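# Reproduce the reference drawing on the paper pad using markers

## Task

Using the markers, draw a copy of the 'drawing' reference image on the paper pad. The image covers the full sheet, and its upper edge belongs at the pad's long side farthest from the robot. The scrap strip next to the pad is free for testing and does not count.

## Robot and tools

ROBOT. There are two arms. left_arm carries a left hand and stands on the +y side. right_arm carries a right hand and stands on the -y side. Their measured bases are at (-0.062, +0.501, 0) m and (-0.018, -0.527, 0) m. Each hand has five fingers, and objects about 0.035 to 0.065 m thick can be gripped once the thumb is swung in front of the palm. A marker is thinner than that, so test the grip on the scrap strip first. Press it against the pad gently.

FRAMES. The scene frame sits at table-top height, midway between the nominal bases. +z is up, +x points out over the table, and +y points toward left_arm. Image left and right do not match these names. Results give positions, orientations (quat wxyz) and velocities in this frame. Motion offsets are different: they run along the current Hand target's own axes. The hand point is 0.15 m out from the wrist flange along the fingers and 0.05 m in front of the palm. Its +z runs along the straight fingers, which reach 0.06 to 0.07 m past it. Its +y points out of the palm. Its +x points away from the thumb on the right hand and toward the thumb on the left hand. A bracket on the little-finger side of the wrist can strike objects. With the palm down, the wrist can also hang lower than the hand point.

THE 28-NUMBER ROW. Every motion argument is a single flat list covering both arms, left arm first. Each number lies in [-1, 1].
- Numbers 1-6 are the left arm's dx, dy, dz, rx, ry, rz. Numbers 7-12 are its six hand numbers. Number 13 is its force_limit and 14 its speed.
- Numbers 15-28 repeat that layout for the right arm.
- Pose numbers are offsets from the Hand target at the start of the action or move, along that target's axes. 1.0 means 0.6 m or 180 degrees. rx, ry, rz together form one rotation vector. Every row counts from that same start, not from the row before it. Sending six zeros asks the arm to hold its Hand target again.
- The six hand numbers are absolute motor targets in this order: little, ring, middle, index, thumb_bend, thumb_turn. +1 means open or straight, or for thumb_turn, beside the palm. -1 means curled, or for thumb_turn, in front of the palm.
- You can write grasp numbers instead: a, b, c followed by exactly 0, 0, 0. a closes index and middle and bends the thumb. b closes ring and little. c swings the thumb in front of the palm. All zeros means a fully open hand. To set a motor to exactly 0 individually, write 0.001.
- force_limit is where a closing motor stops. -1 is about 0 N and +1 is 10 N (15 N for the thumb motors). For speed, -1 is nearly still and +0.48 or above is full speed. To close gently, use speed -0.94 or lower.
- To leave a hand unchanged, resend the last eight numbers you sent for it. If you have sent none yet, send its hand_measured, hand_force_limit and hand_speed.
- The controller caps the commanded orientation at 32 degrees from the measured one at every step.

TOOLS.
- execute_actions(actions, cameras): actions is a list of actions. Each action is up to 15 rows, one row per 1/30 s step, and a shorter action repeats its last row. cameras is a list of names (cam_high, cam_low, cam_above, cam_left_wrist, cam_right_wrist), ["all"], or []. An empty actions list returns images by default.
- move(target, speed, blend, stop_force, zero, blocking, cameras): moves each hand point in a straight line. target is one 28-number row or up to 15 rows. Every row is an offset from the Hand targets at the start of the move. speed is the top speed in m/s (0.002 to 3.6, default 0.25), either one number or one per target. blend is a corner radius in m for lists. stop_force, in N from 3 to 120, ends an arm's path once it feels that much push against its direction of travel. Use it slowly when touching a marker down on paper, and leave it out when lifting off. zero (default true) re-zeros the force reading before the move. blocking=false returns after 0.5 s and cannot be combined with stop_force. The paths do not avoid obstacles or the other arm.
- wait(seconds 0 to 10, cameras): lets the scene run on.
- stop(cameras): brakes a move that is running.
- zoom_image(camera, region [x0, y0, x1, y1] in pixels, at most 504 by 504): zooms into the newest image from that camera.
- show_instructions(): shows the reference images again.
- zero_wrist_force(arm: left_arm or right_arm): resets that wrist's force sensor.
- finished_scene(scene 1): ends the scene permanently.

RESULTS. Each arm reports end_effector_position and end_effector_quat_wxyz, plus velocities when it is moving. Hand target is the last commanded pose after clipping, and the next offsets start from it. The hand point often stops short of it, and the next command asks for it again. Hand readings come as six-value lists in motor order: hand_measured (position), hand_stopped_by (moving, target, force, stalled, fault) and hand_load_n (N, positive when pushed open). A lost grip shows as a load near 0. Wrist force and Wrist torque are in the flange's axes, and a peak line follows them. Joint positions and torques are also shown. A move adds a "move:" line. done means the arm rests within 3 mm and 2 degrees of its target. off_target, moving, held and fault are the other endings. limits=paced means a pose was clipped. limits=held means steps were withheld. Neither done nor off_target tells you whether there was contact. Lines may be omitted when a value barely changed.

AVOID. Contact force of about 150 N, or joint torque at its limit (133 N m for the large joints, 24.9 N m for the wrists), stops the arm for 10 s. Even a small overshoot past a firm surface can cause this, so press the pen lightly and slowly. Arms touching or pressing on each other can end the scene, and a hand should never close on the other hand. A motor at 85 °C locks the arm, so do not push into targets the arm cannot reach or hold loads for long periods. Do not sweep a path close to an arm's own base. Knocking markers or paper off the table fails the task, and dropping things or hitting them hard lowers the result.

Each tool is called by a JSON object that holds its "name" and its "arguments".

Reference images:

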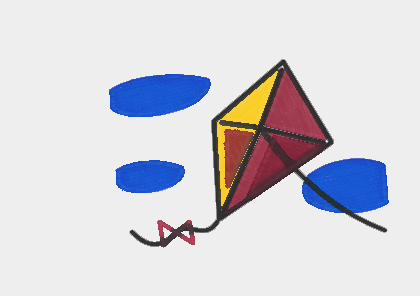

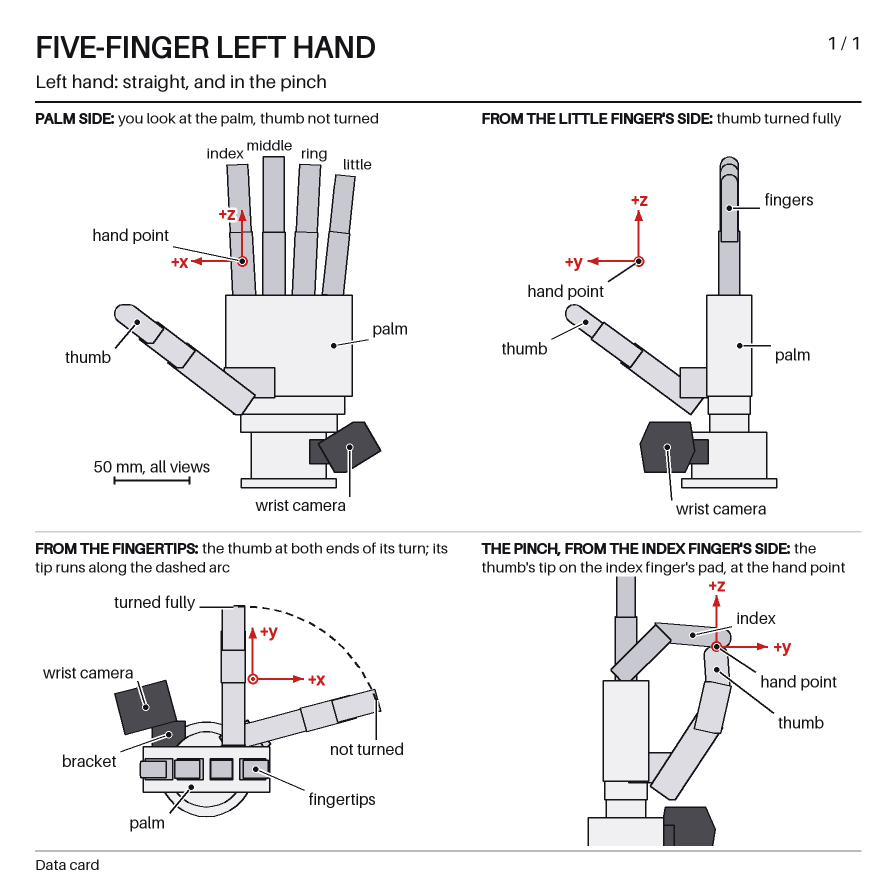

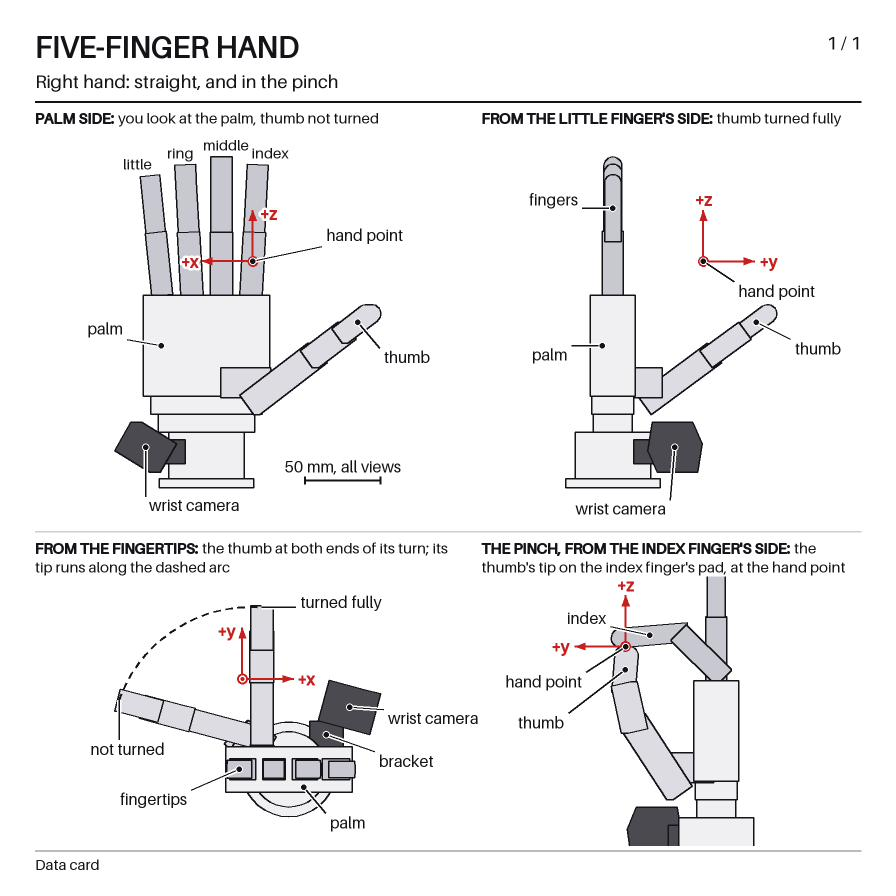

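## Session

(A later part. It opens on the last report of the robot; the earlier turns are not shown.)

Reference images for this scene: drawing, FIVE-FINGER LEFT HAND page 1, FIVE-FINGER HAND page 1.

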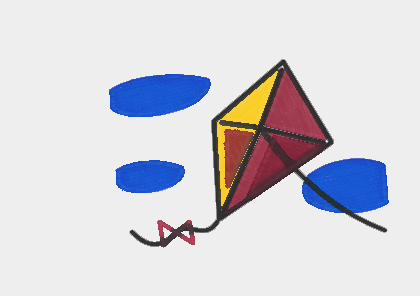

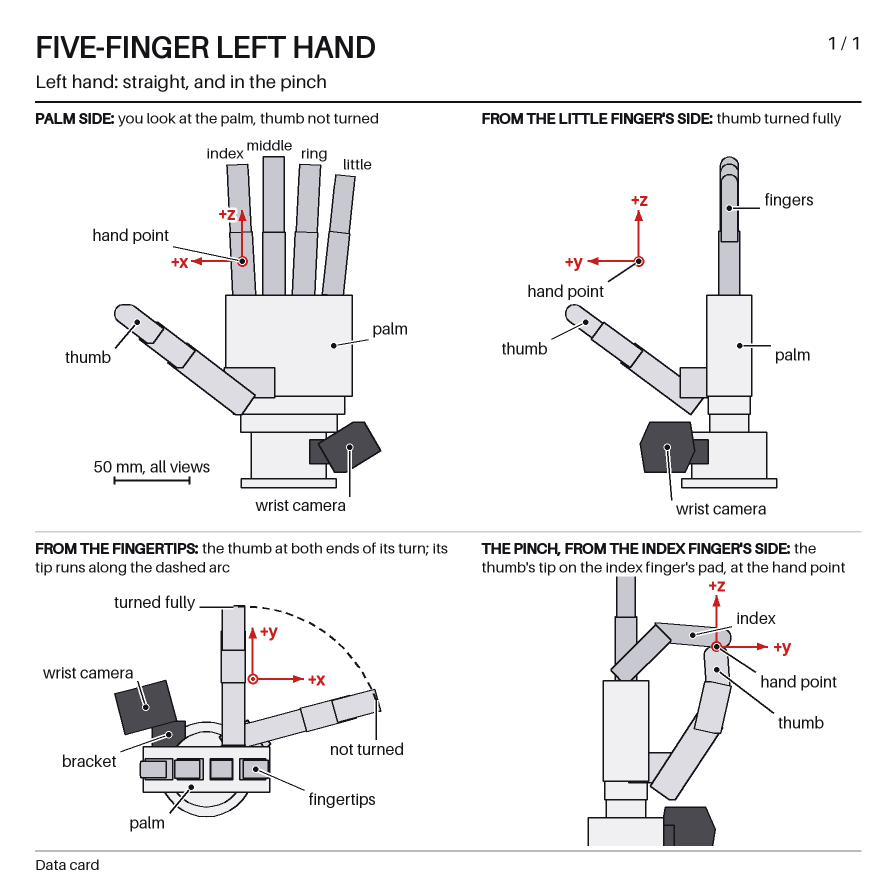

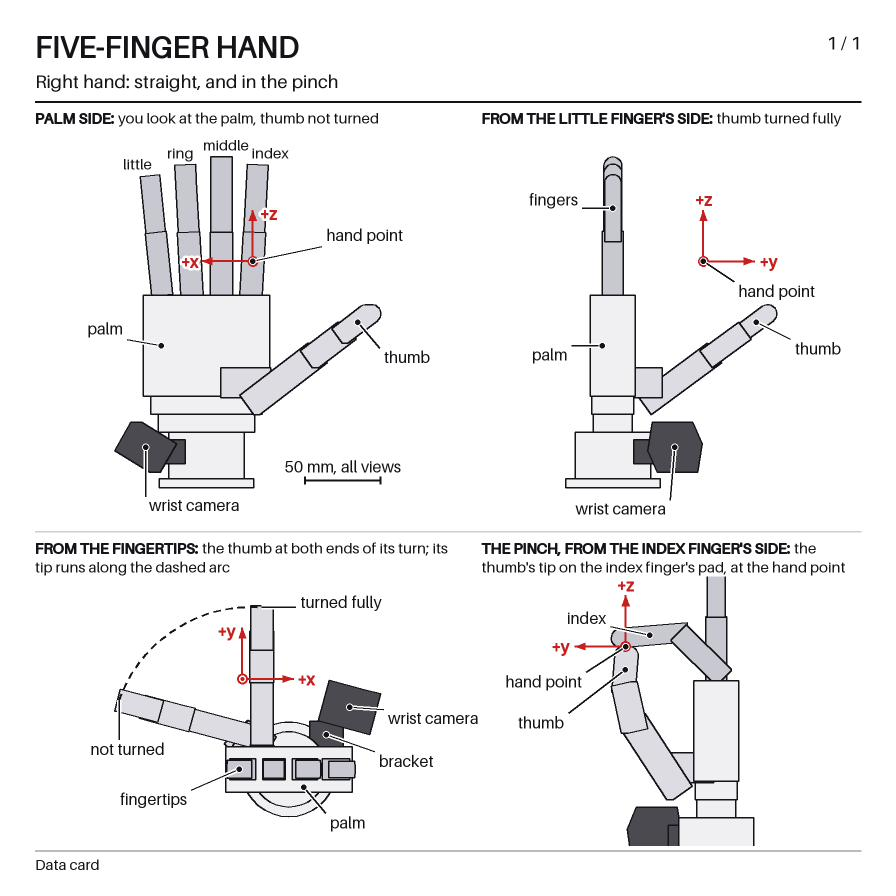

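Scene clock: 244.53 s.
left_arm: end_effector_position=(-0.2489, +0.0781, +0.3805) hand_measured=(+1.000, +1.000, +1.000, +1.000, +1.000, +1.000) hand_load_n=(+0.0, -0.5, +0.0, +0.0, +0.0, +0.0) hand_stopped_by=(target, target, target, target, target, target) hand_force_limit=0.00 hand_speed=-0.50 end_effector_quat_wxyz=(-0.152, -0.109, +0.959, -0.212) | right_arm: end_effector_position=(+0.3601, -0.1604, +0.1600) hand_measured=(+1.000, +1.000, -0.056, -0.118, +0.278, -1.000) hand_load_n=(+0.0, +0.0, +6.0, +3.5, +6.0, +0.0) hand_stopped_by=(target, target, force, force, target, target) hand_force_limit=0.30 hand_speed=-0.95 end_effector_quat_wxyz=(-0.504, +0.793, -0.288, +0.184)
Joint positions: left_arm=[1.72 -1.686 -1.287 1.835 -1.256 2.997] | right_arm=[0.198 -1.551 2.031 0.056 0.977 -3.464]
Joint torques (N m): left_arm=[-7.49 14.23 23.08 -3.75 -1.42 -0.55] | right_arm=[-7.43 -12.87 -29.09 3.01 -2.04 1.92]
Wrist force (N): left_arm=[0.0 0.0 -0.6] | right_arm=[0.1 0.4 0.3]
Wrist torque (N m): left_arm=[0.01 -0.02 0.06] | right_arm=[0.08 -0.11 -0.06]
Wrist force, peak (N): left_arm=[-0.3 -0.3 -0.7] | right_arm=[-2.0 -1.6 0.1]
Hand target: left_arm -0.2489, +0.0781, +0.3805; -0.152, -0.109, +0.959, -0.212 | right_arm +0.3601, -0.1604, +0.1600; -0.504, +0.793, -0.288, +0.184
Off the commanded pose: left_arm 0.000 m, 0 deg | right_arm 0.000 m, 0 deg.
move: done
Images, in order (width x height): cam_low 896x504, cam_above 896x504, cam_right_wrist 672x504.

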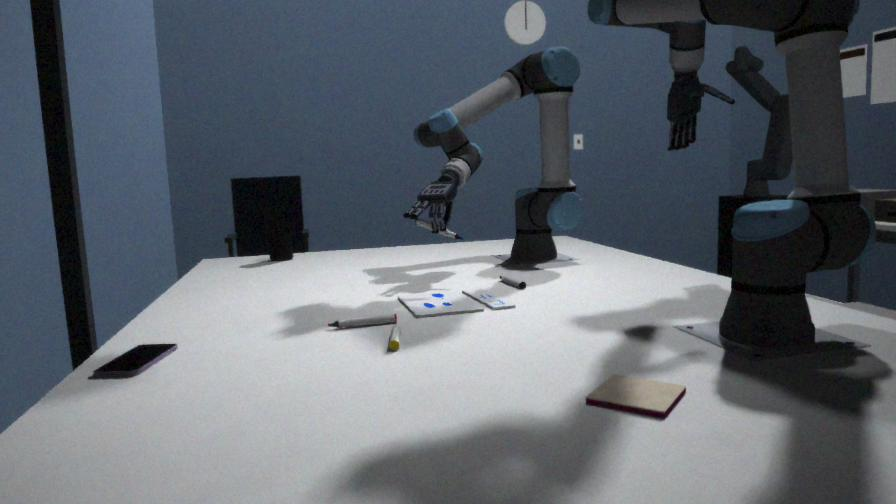

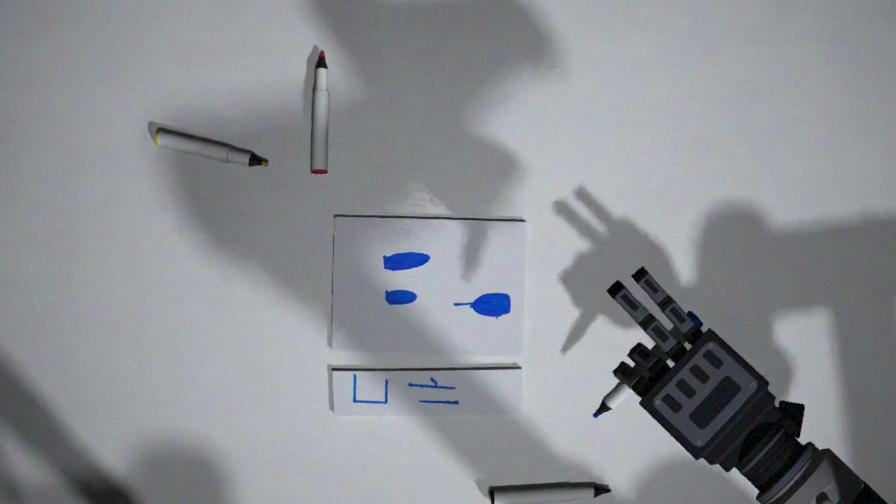

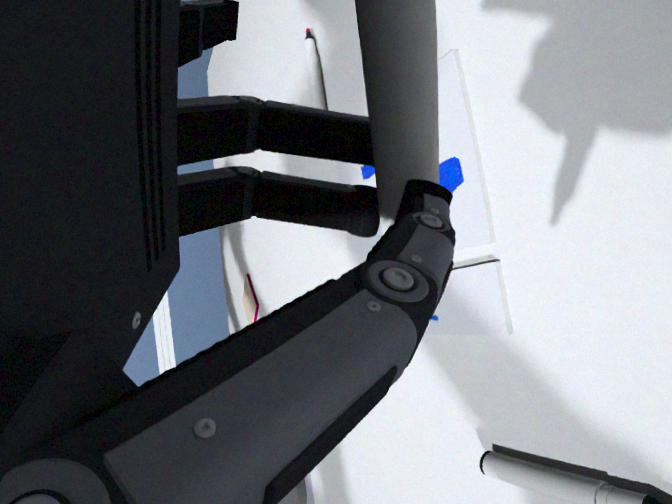

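{"name": "move", "arguments": {"target": [0,0,0,0,0,0,0,0,0,0,0,0,0,-0.5,-0.0003,0.1735,0.08116,0,0,0,1,1,-0.45,-0.5,0.275,-1,0.3,-0.95], "speed": 0.25}}

{"name": "move", "arguments": {"target": [0,0,0,0,0,0,0,0,0,0,0,0,0,-0.5,0,0.0377,0.01764,0,0,0,1,1,-0.45,-0.5,0.275,-1,0.3,-0.95], "speed": 0.03, "stop_force": 8, "cameras": ["cam_low","cam_right_wrist"]}}

Scene clock: 246.33 s.
left_arm: end_effector_position=(-0.2489, +0.0781, +0.3805) hand_measured=(+1.000, +1.000, +1.000, +1.000, +1.000, +1.000) hand_load_n=(+0.0, +0.0, +0.0, +0.0, +0.0, +0.0) hand_stopped_by=(target, target, target, target, target, target) hand_force_limit=0.00 hand_speed=-0.50 end_effector_quat_wxyz=(-0.152, -0.109, +0.959, -0.212) | right_arm: end_effector_position=(+0.3601, -0.1603, +0.0451) hand_measured=(+1.000, +1.000, -0.056, -0.118, +0.278, -1.000) hand_load_n=(+0.0, -0.5, +5.5, +3.5, +6.5, +0.0) hand_stopped_by=(target, target, force, force, target, target) hand_force_limit=0.30 hand_speed=-0.95 end_effector_quat_wxyz=(-0.504, +0.793, -0.288, +0.184)
Joint positions: left_arm=[1.72 -1.686 -1.287 1.835 -1.256 2.997] | right_arm=[0.198 -1.36 2.181 -0.284 0.977 -3.464]
Joint torques (N m): left_arm=[-6.81 13.71 22.72 -3.66 -1.49 -0.61] | right_arm=[8.24 -17.47 -4.69 -2.39 0.46 2]
Wrist force (N): left_arm=[0.1 -0.3 -0.2] | right_arm=[-0.1 0.4 0.2]
Wrist torque (N m): left_arm=[-0.05 -0.04 0.08] | right_arm=[0.09 -0.08 -0.08]
Wrist force, peak (N): left_arm=[-0.3 0.0 -0.7] | right_arm=[0.2 1.8 0.6]
Hand target: left_arm -0.2489, +0.0781, +0.3805; -0.152, -0.109, +0.959, -0.212 | right_arm +0.3601, -0.1603, +0.0451; -0.504, +0.793, -0.288, +0.184
Off the commanded pose: left_arm 0.000 m, 0 deg | right_arm 0.000 m, 0 deg.
move: done

Scene clock: 248.20 s.
left_arm: end_effector_position=(-0.2489, +0.0781, +0.3805) hand_measured=(+1.000, +1.000, +1.000, +1.000, +1.000, +1.000) hand_load_n=(+0.0, +0.0, +0.0, +0.0, +0.0, +0.0) hand_stopped_by=(target, target, target, target, target, target) hand_force_limit=0.00 hand_speed=-0.50 end_effector_quat_wxyz=(-0.152, -0.109, +0.959, -0.212) | right_arm: end_effector_position=(+0.3601, -0.1603, +0.0235) hand_measured=(+1.000, +1.000, -0.056, -0.118, +0.278, -1.000) hand_load_n=(+0.5, +0.0, +3.5, +7.5, +7.0, -0.5) hand_stopped_by=(target, target, force, force, target, target) hand_force_limit=0.30 hand_speed=-0.95 end_effector_quat_wxyz=(-0.504, +0.793, -0.288, +0.184)
Joint positions: left_arm=[1.72 -1.686 -1.287 1.835 -1.256 2.997] | right_arm=[0.198 -1.313 2.199 -0.35 0.977 -3.464]
Joint torques (N m): left_arm=[-7.36 13.71 22.62 -3.68 -1.46 -0.64] | right_arm=[6.73 -33.69 -24 2.98 -1.04 -0.96]
Wrist force (N): left_arm=[0.0 -0.5 -0.2] | right_arm=[0.0 0.3 0.1]
Wrist torque (N m): left_arm=[-0.08 -0.02 0.08] | right_arm=[0.08 -0.10 -0.07]
Wrist force, peak (N): left_arm=[-0.4 -0.1 -0.7] | right_arm=[5.4 -12.6 -4.8]
Hand target: left_arm -0.2489, +0.0781, +0.3805; -0.152, -0.109, +0.959, -0.212 | right_arm +0.3601, -0.1603, +0.0235; -0.504, +0.793, -0.288, +0.184 (not the last commanded pose)
Off the commanded pose: left_arm 0.000 m, 0 deg | right_arm 0.003 m, 0 deg.
move: contact (right_arm)
Images, in order (width x height): cam_low 896x504, cam_right_wrist 672x504.

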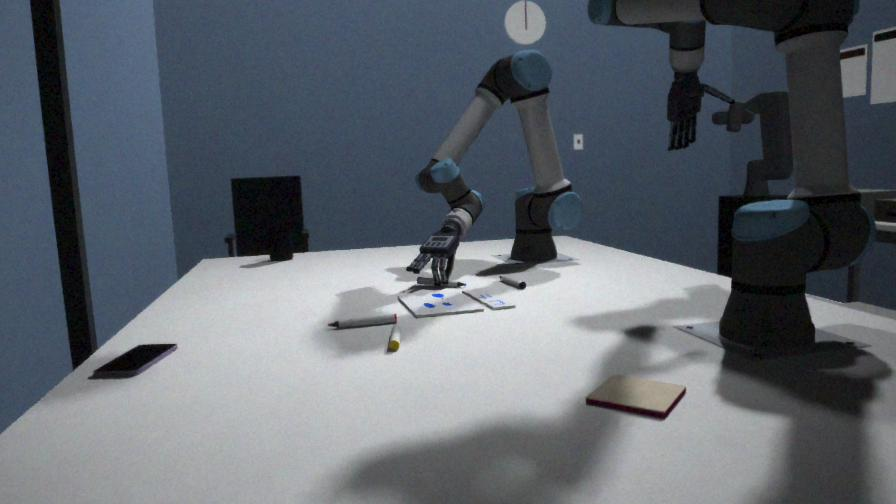

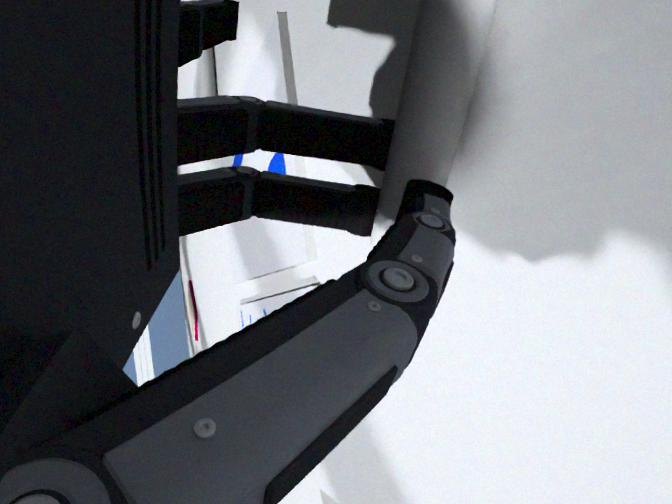

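{"name": "zoom_image", "arguments": {"camera": "cam_low", "region": [400, 220, 500, 300]}}

Scaled by 5.040 from the camera's 896x504 image, which has a finer 1280x720 frame.

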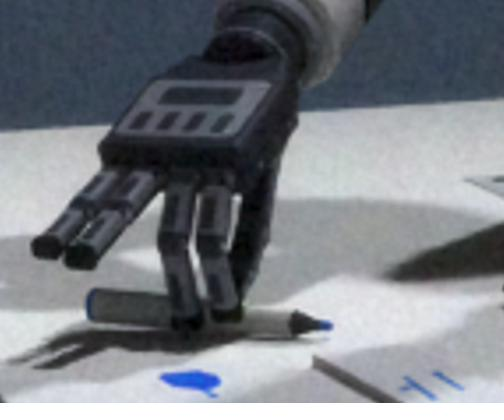

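{"name": "move", "arguments": {"target": [0,0,0,0,0,0,0,0,0,0,0,0,0,-0.5,0,0.00151,0.00071,0,0,0,1,1,0.6,0.5,0.275,-1,0,-0.7], "speed": 0.02, "cameras": ["cam_low","cam_right_wrist"]}}

Scene clock: 249.80 s.
left_arm: end_effector_position=(-0.2489, +0.0781, +0.3805) hand_measured=(+1.000, +1.000, +1.000, +1.000, +1.000, +1.000) hand_load_n=(+0.0, +0.0, +0.0, +0.0, -0.5, +0.0) hand_stopped_by=(target, target, target, target, target, target) hand_force_limit=0.00 hand_speed=-0.50 end_effector_quat_wxyz=(-0.152, -0.109, +0.959, -0.212) | right_arm: end_effector_position=(+0.3601, -0.1603, +0.0225) hand_measured=(+1.000, +1.000, +0.600, +0.500, +0.276, -1.000) hand_load_n=(+0.0, +0.0, +0.0, +0.0, +0.0, +0.0) hand_stopped_by=(target, target, target, target, target, target) hand_force_limit=0.00 hand_speed=-0.70 end_effector_quat_wxyz=(-0.504, +0.793, -0.288, +0.184)
Joint positions: left_arm=[1.72 -1.686 -1.287 1.835 -1.256 2.997] | right_arm=[0.198 -1.311 2.2 -0.353 0.977 -3.464]
Joint torques (N m): left_arm=[-7.1 14.01 22.34 -3.75 -1.54 -0.52] | right_arm=[8.18 -17.76 -4.43 -2.67 -0.55 0.05]
Wrist force (N): left_arm=[-0.4 -0.2 -0.2] | right_arm=[-0.1 0.2 0.0]
Wrist torque (N m): left_arm=[-0.04 0.04 0.04] | right_arm=[0.08 -0.07 -0.08]
Wrist force, peak (N): left_arm=[-0.3 -0.3 -0.7] | right_arm=[0.1 0.5 0.3]
Hand target: left_arm -0.2489, +0.0781, +0.3805; -0.152, -0.109, +0.959, -0.212 | right_arm +0.3601, -0.1603, +0.0225; -0.504, +0.793, -0.288, +0.184
Off the commanded pose: left_arm 0.000 m, 0 deg | right_arm 0.000 m, 0 deg.
move: done
Images, in order (width x height): cam_low 896x504, cam_right_wrist 672x504.

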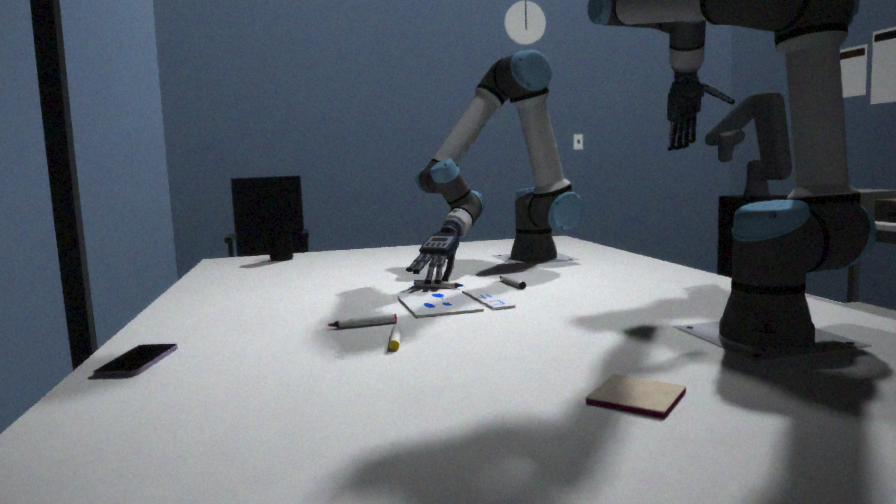

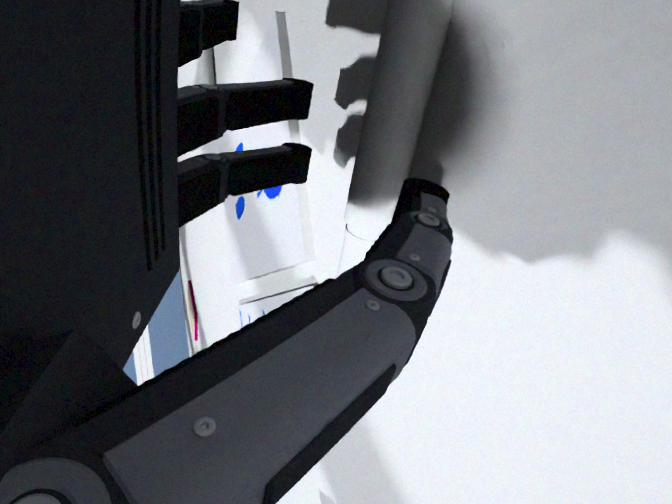

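{"name": "move", "arguments": {"target": [-0.8473,0.003,-0.1772,0.2199,-0.0454,0.1135,0,0,0,0,0,0,0,-0.5,0.0002,-0.1207,-0.05646,0,0,0,1,1,0.6,0.5,0.275,-1,0,-0.7], "speed": 0.35, "cameras": ["cam_above","cam_low"]}}

Scene clock: 260.80 s.
left_arm: end_effector_position=(+0.2496, +0.1995, +0.2997) hand_measured=(+1.000, +1.000, +1.000, +1.000, +1.000, +1.000) hand_load_n=(+0.0, +0.0, +0.0, +0.0, +0.0, +0.0) hand_stopped_by=(target, target, target, target, target, target) hand_force_limit=0.00 hand_speed=-0.50 end_effector_quat_wxyz=(-0.001, +0.000, +0.843, -0.538) | right_arm: end_effector_position=(+0.3601, -0.1604, +0.1025) hand_measured=(+1.000, +1.000, +0.600, +0.500, +0.276, -1.000) hand_load_n=(+0.0, +0.0, +0.0, -0.5, +0.0, +0.0) hand_stopped_by=(target, target, target, target, target, target) hand_force_limit=0.00 hand_speed=-0.70 end_effector_quat_wxyz=(-0.504, +0.793, -0.288, +0.184)
Joint positions: left_arm=[3.24 -1.722 -1.795 1.734 -0.446 4.947] | right_arm=[0.198 -1.468 2.116 -0.111 0.976 -3.464]
Joint torques (N m): left_arm=[11.04 13.15 22.19 -5.7 3.53 1.35] | right_arm=[-8.34 -28.76 -27.42 2.82 -2.02 -2.73]
Wrist force (N): left_arm=[-0.2 -1.1 0.2] | right_arm=[0.1 0.2 0.2]
Wrist torque (N m): left_arm=[-0.10 -0.01 -0.06] | right_arm=[0.08 -0.10 -0.06]
Wrist force, peak (N): left_arm=[-1.9 -0.3 -0.1] | right_arm=[0.2 0.7 0.3]
Hand target: left_arm +0.2496, +0.1995, +0.2997; -0.001, +0.000, +0.843, -0.538 | right_arm +0.3601, -0.1604, +0.1025; -0.504, +0.793, -0.288, +0.184
Off the commanded pose: left_arm 0.000 m, 0 deg | right_arm 0.000 m, 0 deg.
move: done
Images, in order (width x height): cam_low 896x504, cam_above 896x504.

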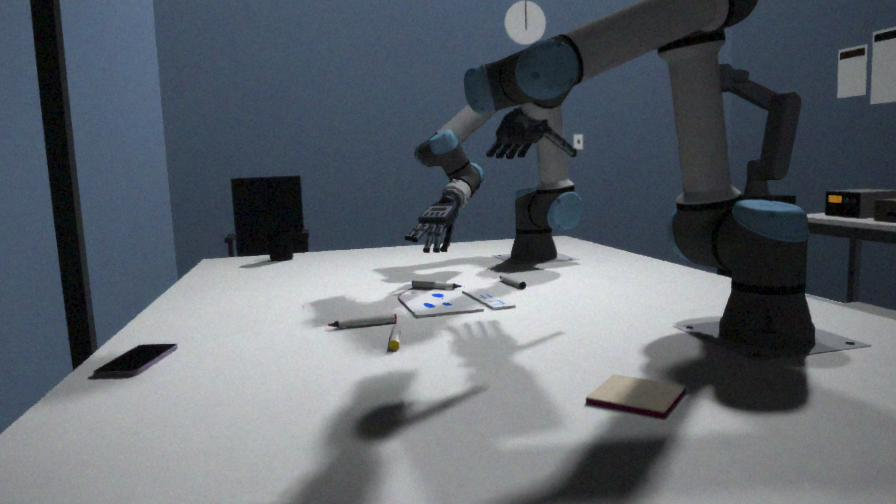

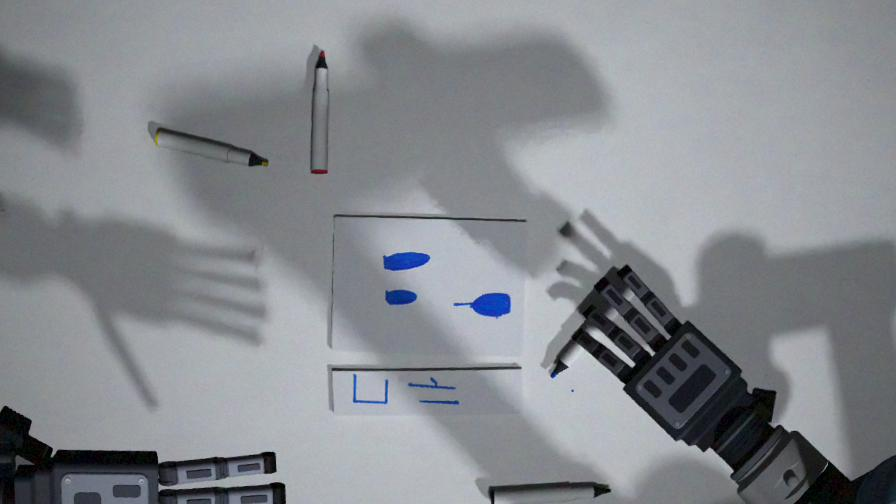

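{"name": "execute_actions", "arguments": {"actions": []}}

Scene clock: 263.90 s.
left_arm: end_effector_position=(+0.2496, +0.1995, +0.2997) hand_measured=(+1.000, +1.000, +1.000, +1.000, +1.000, +1.000) hand_load_n=(+0.0, -0.5, +0.0, +0.0, +0.0, +0.0) hand_stopped_by=(target, target, target, target, target, target) hand_force_limit=0.00 hand_speed=-0.50 end_effector_quat_wxyz=(-0.001, +0.000, +0.843, -0.538) | right_arm: end_effector_position=(+0.3601, -0.1604, +0.1025) hand_measured=(+1.000, +1.000, +0.600, +0.500, +0.276, -1.000) hand_load_n=(+0.0, +0.0, -0.5, +0.0, +0.0, +0.0) hand_stopped_by=(target, target, target, target, target, target) hand_force_limit=0.00 hand_speed=-0.70 end_effector_quat_wxyz=(-0.504, +0.793, -0.288, +0.184)
Joint positions: left_arm=[3.24 -1.722 -1.795 1.734 -0.446 4.947] | right_arm=[0.198 -1.468 2.116 -0.111 0.976 -3.464]
Joint velocities: within noise
Joint torques (N m): left_arm=[11.64 13.48 22.13 -5.69 3.67 1.48] | right_arm=[-7.4 -29.28 -27.47 2.69 -1.95 -2.42]
Motor temperatures (°C): left_arm=[39 33 41 32 33 40] | right_arm=[27 24 38 47 43 43]
Wrist force (N): left_arm=[-0.4 -1.0 0.6] | right_arm=[0.0 0.4 0.2]
Wrist torque (N m): left_arm=[-0.12 0.02 -0.07] | right_arm=[0.11 -0.08 -0.07]
Wrist force, peak (N): left_arm=[-0.5 -1.3 0.4] | right_arm=[0.2 0.5 0.2]
Hand target: left_arm +0.2496, +0.1995, +0.2997; -0.001, +0.000, +0.843, -0.538 | right_arm +0.3601, -0.1604, +0.1025; -0.504, +0.793, -0.288, +0.184
Off the commanded pose: left_arm 0.000 m, 0 deg | right_arm 0.000 m, 0 deg.

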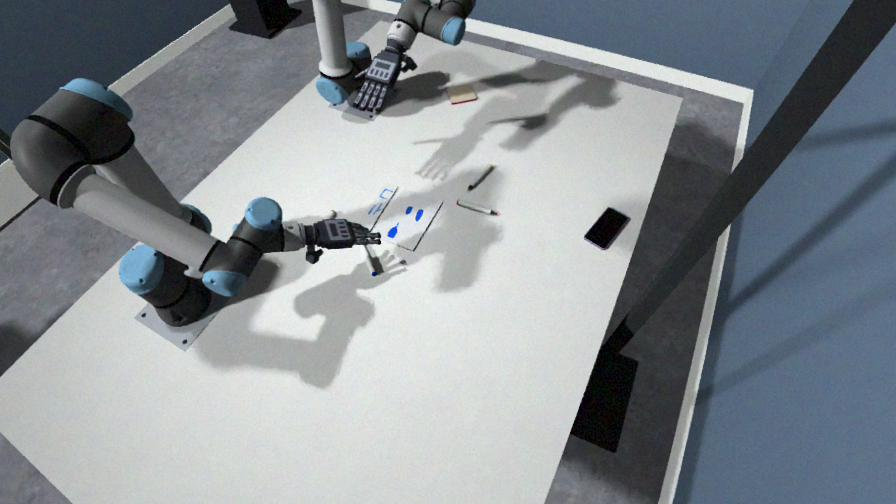

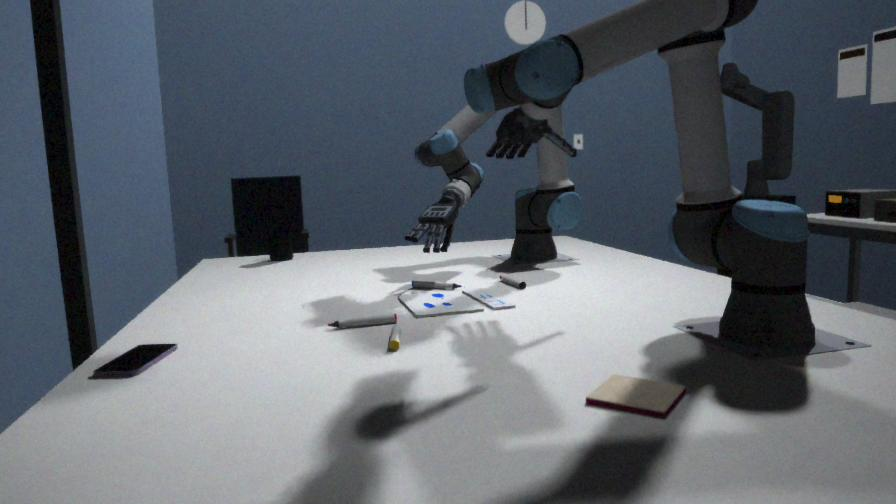

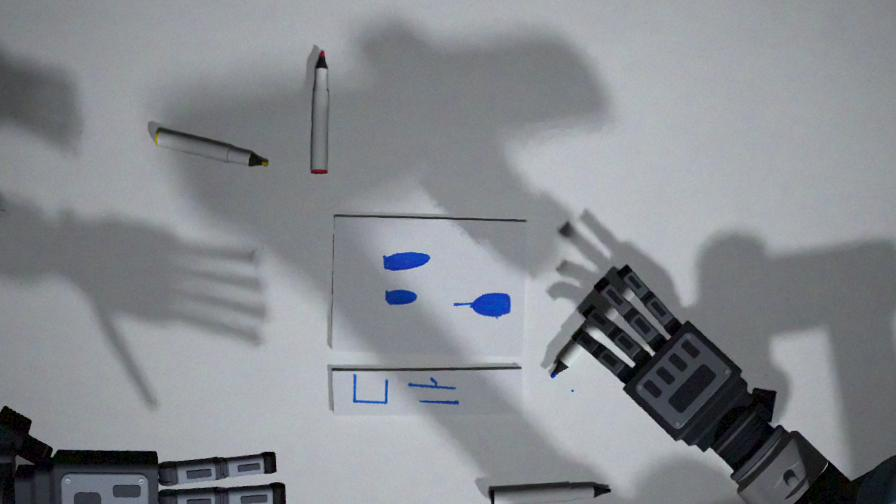

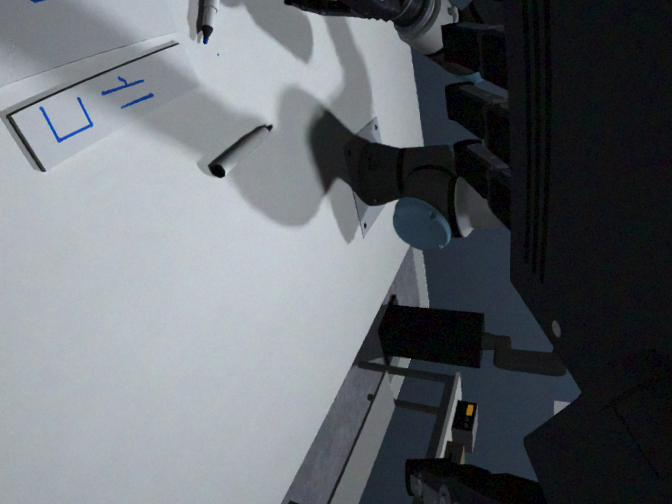

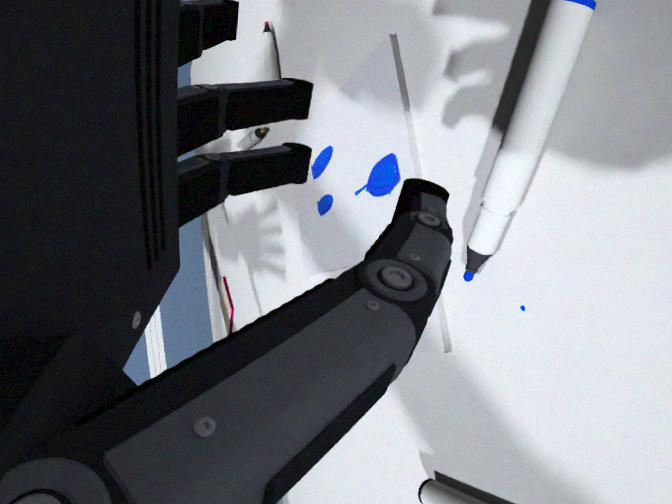

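{"name": "move", "arguments": {"target": [-0.584,0.2044,0.1532,0,-0.01712,-0.00798,1,1,0.6,0.5,0.275,-1,0,-0.5,0,0,0,0,0,0,1,1,0.6,0.5,0.275,-1,0,-0.7], "speed": 0.3, "cameras": ["cam_above","cam_left_wrist"]}}

Scene clock: 268.40 s.
left_arm: end_effector_position=(+0.5998, +0.1674, +0.1495) hand_measured=(+1.000, +1.000, +0.600, +0.500, +0.276, -1.000) hand_load_n=(-0.5, +0.0, +0.0, +0.0, +0.0, +0.0) hand_stopped_by=(target, target, target, target, target, target) hand_force_limit=0.00 hand_speed=-0.50 end_effector_quat_wxyz=(+0.015, -0.025, +0.843, -0.537) | right_arm: end_effector_position=(+0.3601, -0.1604, +0.1025) hand_measured=(+1.000, +1.000, +0.600, +0.500, +0.276, -1.000) hand_load_n=(+0.0, +0.0, +0.0, +0.0, +0.5, +0.0) hand_stopped_by=(target, target, target, target, target, target) hand_force_limit=0.00 hand_speed=-0.70 end_effector_quat_wxyz=(-0.504, +0.793, -0.288, +0.184)
Joint positions: left_arm=[3.145 -2.721 -0.459 1.724 -0.439 4.586] | right_arm=[0.198 -1.468 2.116 -0.111 0.976 -3.464]
Joint torques (N m): left_arm=[-10.31 47.82 23.49 -5.53 -1.28 1.46] | right_arm=[-7.09 -28.41 -27.21 2.81 -1.93 -2.51]
Wrist force (N): left_arm=[-0.2 -1.1 0.0] | right_arm=[0.1 0.2 0.2]
Wrist torque (N m): left_arm=[-0.12 -0.04 -0.07] | right_arm=[0.07 -0.11 -0.06]
Wrist force, peak (N): left_arm=[0.7 -1.6 0.2] | right_arm=[0.2 0.5 0.3]
Hand target: left_arm +0.5999, +0.1674, +0.1495; +0.015, -0.025, +0.843, -0.537 | right_arm +0.3601, -0.1604, +0.1025; -0.504, +0.793, -0.288, +0.184
Off the commanded pose: left_arm 0.000 m, 0 deg | right_arm 0.000 m, 0 deg.
move: done
Images, in order (width x height): cam_above 896x504, cam_left_wrist 672x504.

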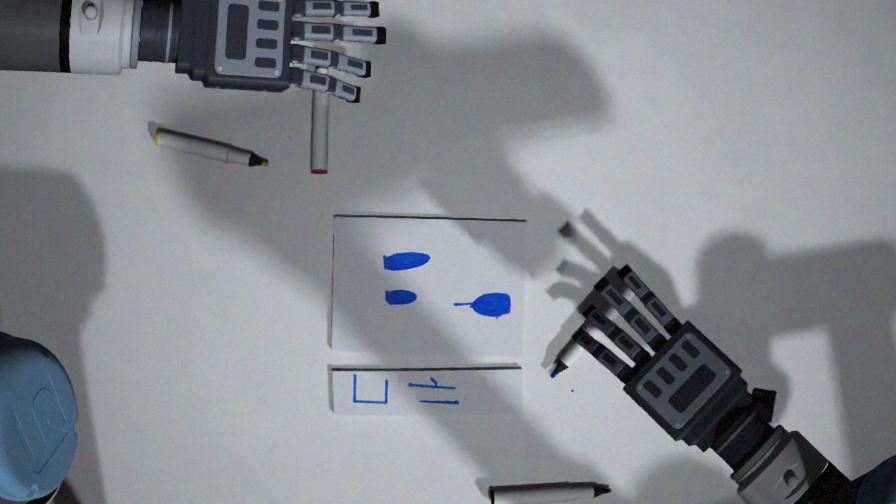

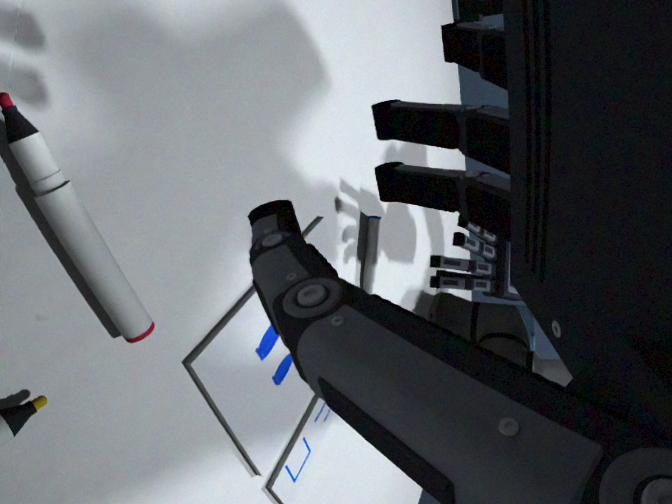

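{"name": "move", "arguments": {"target": [-0.0138,0.1391,0.0566,0,0,0,1,1,0.6,0.5,0.275,-1,0,-0.5,0,0,0,0,0,0,1,1,0.6,0.5,0.275,-1,0,-0.7], "speed": 0.15, "cameras": ["cam_above","cam_left_wrist"]}}

Scene clock: 275.40 s.
left_arm: end_effector_position=(+0.6078, +0.1723, +0.0596) hand_measured=(+1.000, +1.000, +0.600, +0.500, +0.276, -1.000) hand_load_n=(+0.0, +0.0, +0.0, +0.0, +0.0, +0.0) hand_stopped_by=(target, target, target, target, target, target) hand_force_limit=0.00 hand_speed=-0.50 end_effector_quat_wxyz=(+0.015, -0.025, +0.843, -0.537) | right_arm: end_effector_position=(+0.3601, -0.1604, +0.1025) hand_measured=(+1.000, +1.000, +0.600, +0.500, +0.276, -1.000) hand_load_n=(+0.0, +0.0, +0.0, +0.0, +0.0, +0.0) hand_stopped_by=(target, target, target, target, target, target) hand_force_limit=0.00 hand_speed=-0.70 end_effector_quat_wxyz=(-0.504, +0.793, -0.288, +0.184)
Joint positions: left_arm=[3.152 -2.808 -0.519 1.855 -0.438 4.602] | right_arm=[0.198 -1.468 2.116 -0.111 0.976 -3.464]
Joint torques (N m): left_arm=[10.76 48.1 23.97 0.38 3.69 -1.34] | right_arm=[-7.99 -30.15 -26.48 2.78 -1.77 -2.48]
Wrist force (N): left_arm=[-0.2 -0.7 0.4] | right_arm=[0.1 0.1 0.0]
Wrist torque (N m): left_arm=[-0.09 -0.02 -0.08] | right_arm=[0.07 -0.10 -0.06]
Wrist force, peak (N): left_arm=[-0.5 -1.7 -0.3] | right_arm=[-0.2 0.5 0.1]
Hand target: left_arm +0.6078, +0.1723, +0.0595; +0.015, -0.025, +0.843, -0.537 | right_arm +0.3601, -0.1604, +0.1025; -0.504, +0.793, -0.288, +0.184
Off the commanded pose: left_arm 0.000 m, 0 deg | right_arm 0.000 m, 0 deg.
move: done
Images, in order (width x height): cam_above 896x504, cam_left_wrist 672x504.

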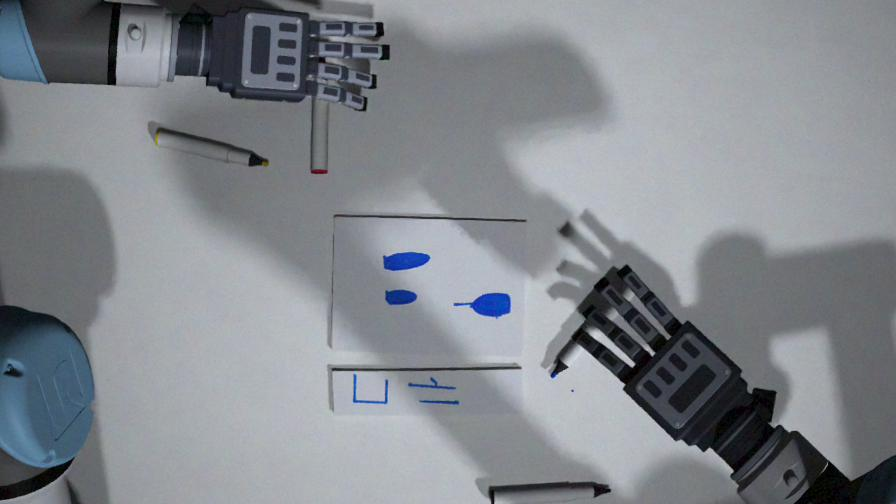

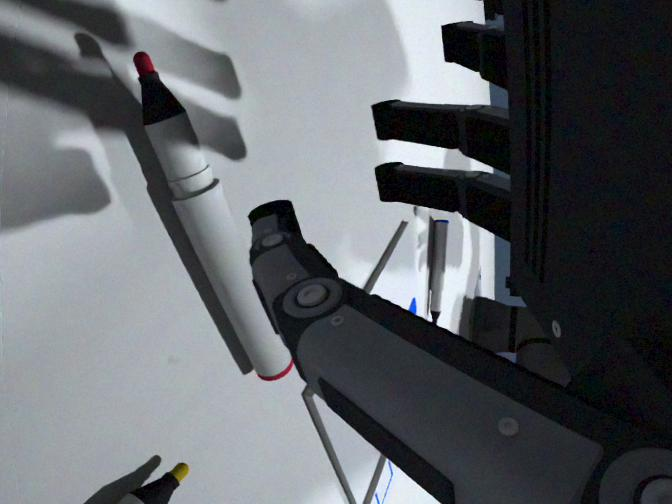

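{"name": "zoom_image", "arguments": {"camera": "cam_above", "region": [200, 0, 440, 190]}}

{"name": "zoom_image", "arguments": {"camera": "cam_left_wrist", "region": [60, 0, 480, 420]}}

Scaled by 2.100 from the camera's 896x504 image, which has a finer 1280x720 frame.

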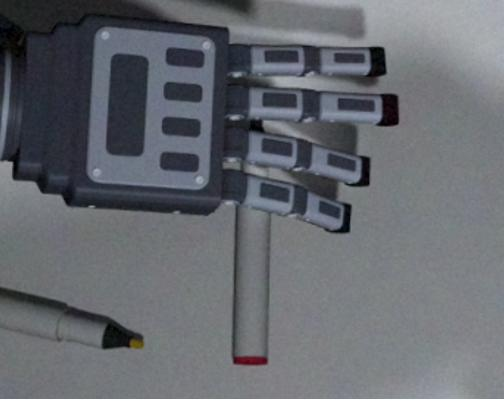

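Scaled by 1.200 from the camera's 672x504 image, which has a finer 960x720 frame.

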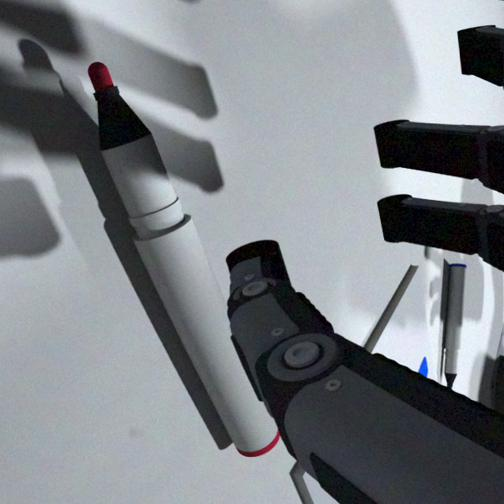

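{"name": "move", "arguments": {"target": [0.0133,0.0753,0.0343,0,0,0,1,1,0.6,0.5,0.275,-1,0,-0.5,0,0,0,0,0,0,1,1,0.6,0.5,0.275,-1,0,-0.7], "speed": 0.03, "stop_force": 6, "cameras": ["cam_above","cam_left_wrist"]}}

Scene clock: 280.33 s.
left_arm: end_effector_position=(+0.6003, +0.1722, +0.0132) hand_measured=(+1.000, +1.000, +0.600, +0.500, +0.276, -1.000) hand_load_n=(+0.0, +0.0, +0.0, +0.0, -1.0, -0.5) hand_stopped_by=(target, target, target, target, target, target) hand_force_limit=0.00 hand_speed=-0.50 end_effector_quat_wxyz=(+0.015, -0.025, +0.843, -0.537) | right_arm: end_effector_position=(+0.3601, -0.1604, +0.1025) hand_measured=(+1.000, +1.000, +0.600, +0.500, +0.276, -1.000) hand_load_n=(+0.0, +0.0, +0.0, +0.0, +0.0, +0.0) hand_stopped_by=(target, target, target, target, target, target) hand_force_limit=0.00 hand_speed=-0.70 end_effector_quat_wxyz=(-0.504, +0.793, -0.288, +0.184)
Joint positions: left_arm=[3.152 -2.824 -0.607 1.959 -0.438 4.603] | right_arm=[0.198 -1.468 2.116 -0.111 0.976 -3.464]
Joint torques (N m): left_arm=[-11.86 64.21 21.87 -5.15 -1.52 1.14] | right_arm=[-7.51 -28.85 -28.2 2.68 -1.89 -2.48]
Wrist force (N): left_arm=[-0.3 -3.3 -2.9] | right_arm=[0.1 0.2 0.2]
Wrist torque (N m): left_arm=[-0.18 -0.05 -0.08] | right_arm=[0.08 -0.11 -0.06]
Wrist force, peak (N): left_arm=[0.0 -15.2 -20.2] | right_arm=[0.0 0.5 0.3]
Hand target: left_arm +0.6003, +0.1722, +0.0132; +0.015, -0.025, +0.843, -0.537 (not the last commanded pose) | right_arm +0.3601, -0.1604, +0.1025; -0.504, +0.793, -0.288, +0.184
Off the commanded pose: left_arm 0.003 m, 0 deg | right_arm 0.000 m, 0 deg.
move: contact (left_arm)
Images, in order (width x height): cam_above 896x504, cam_left_wrist 672x504.

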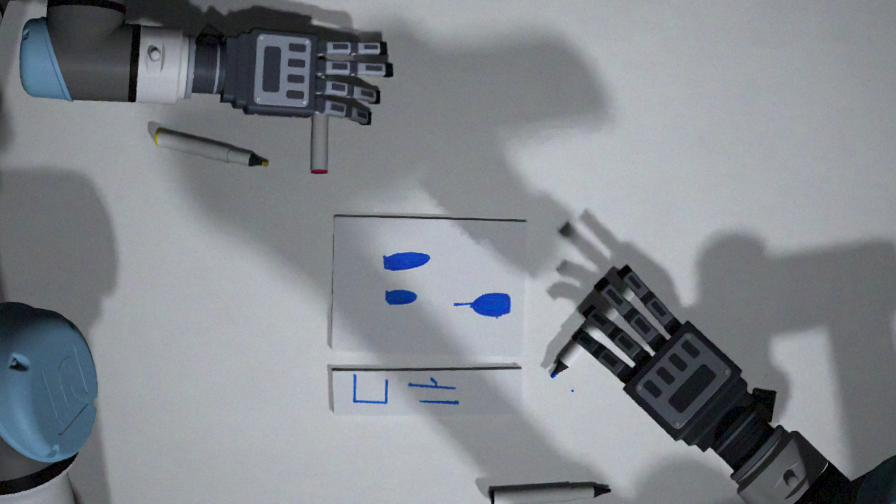

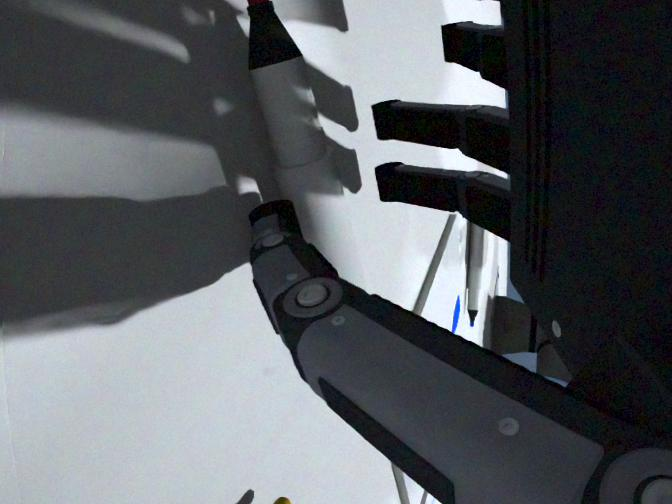

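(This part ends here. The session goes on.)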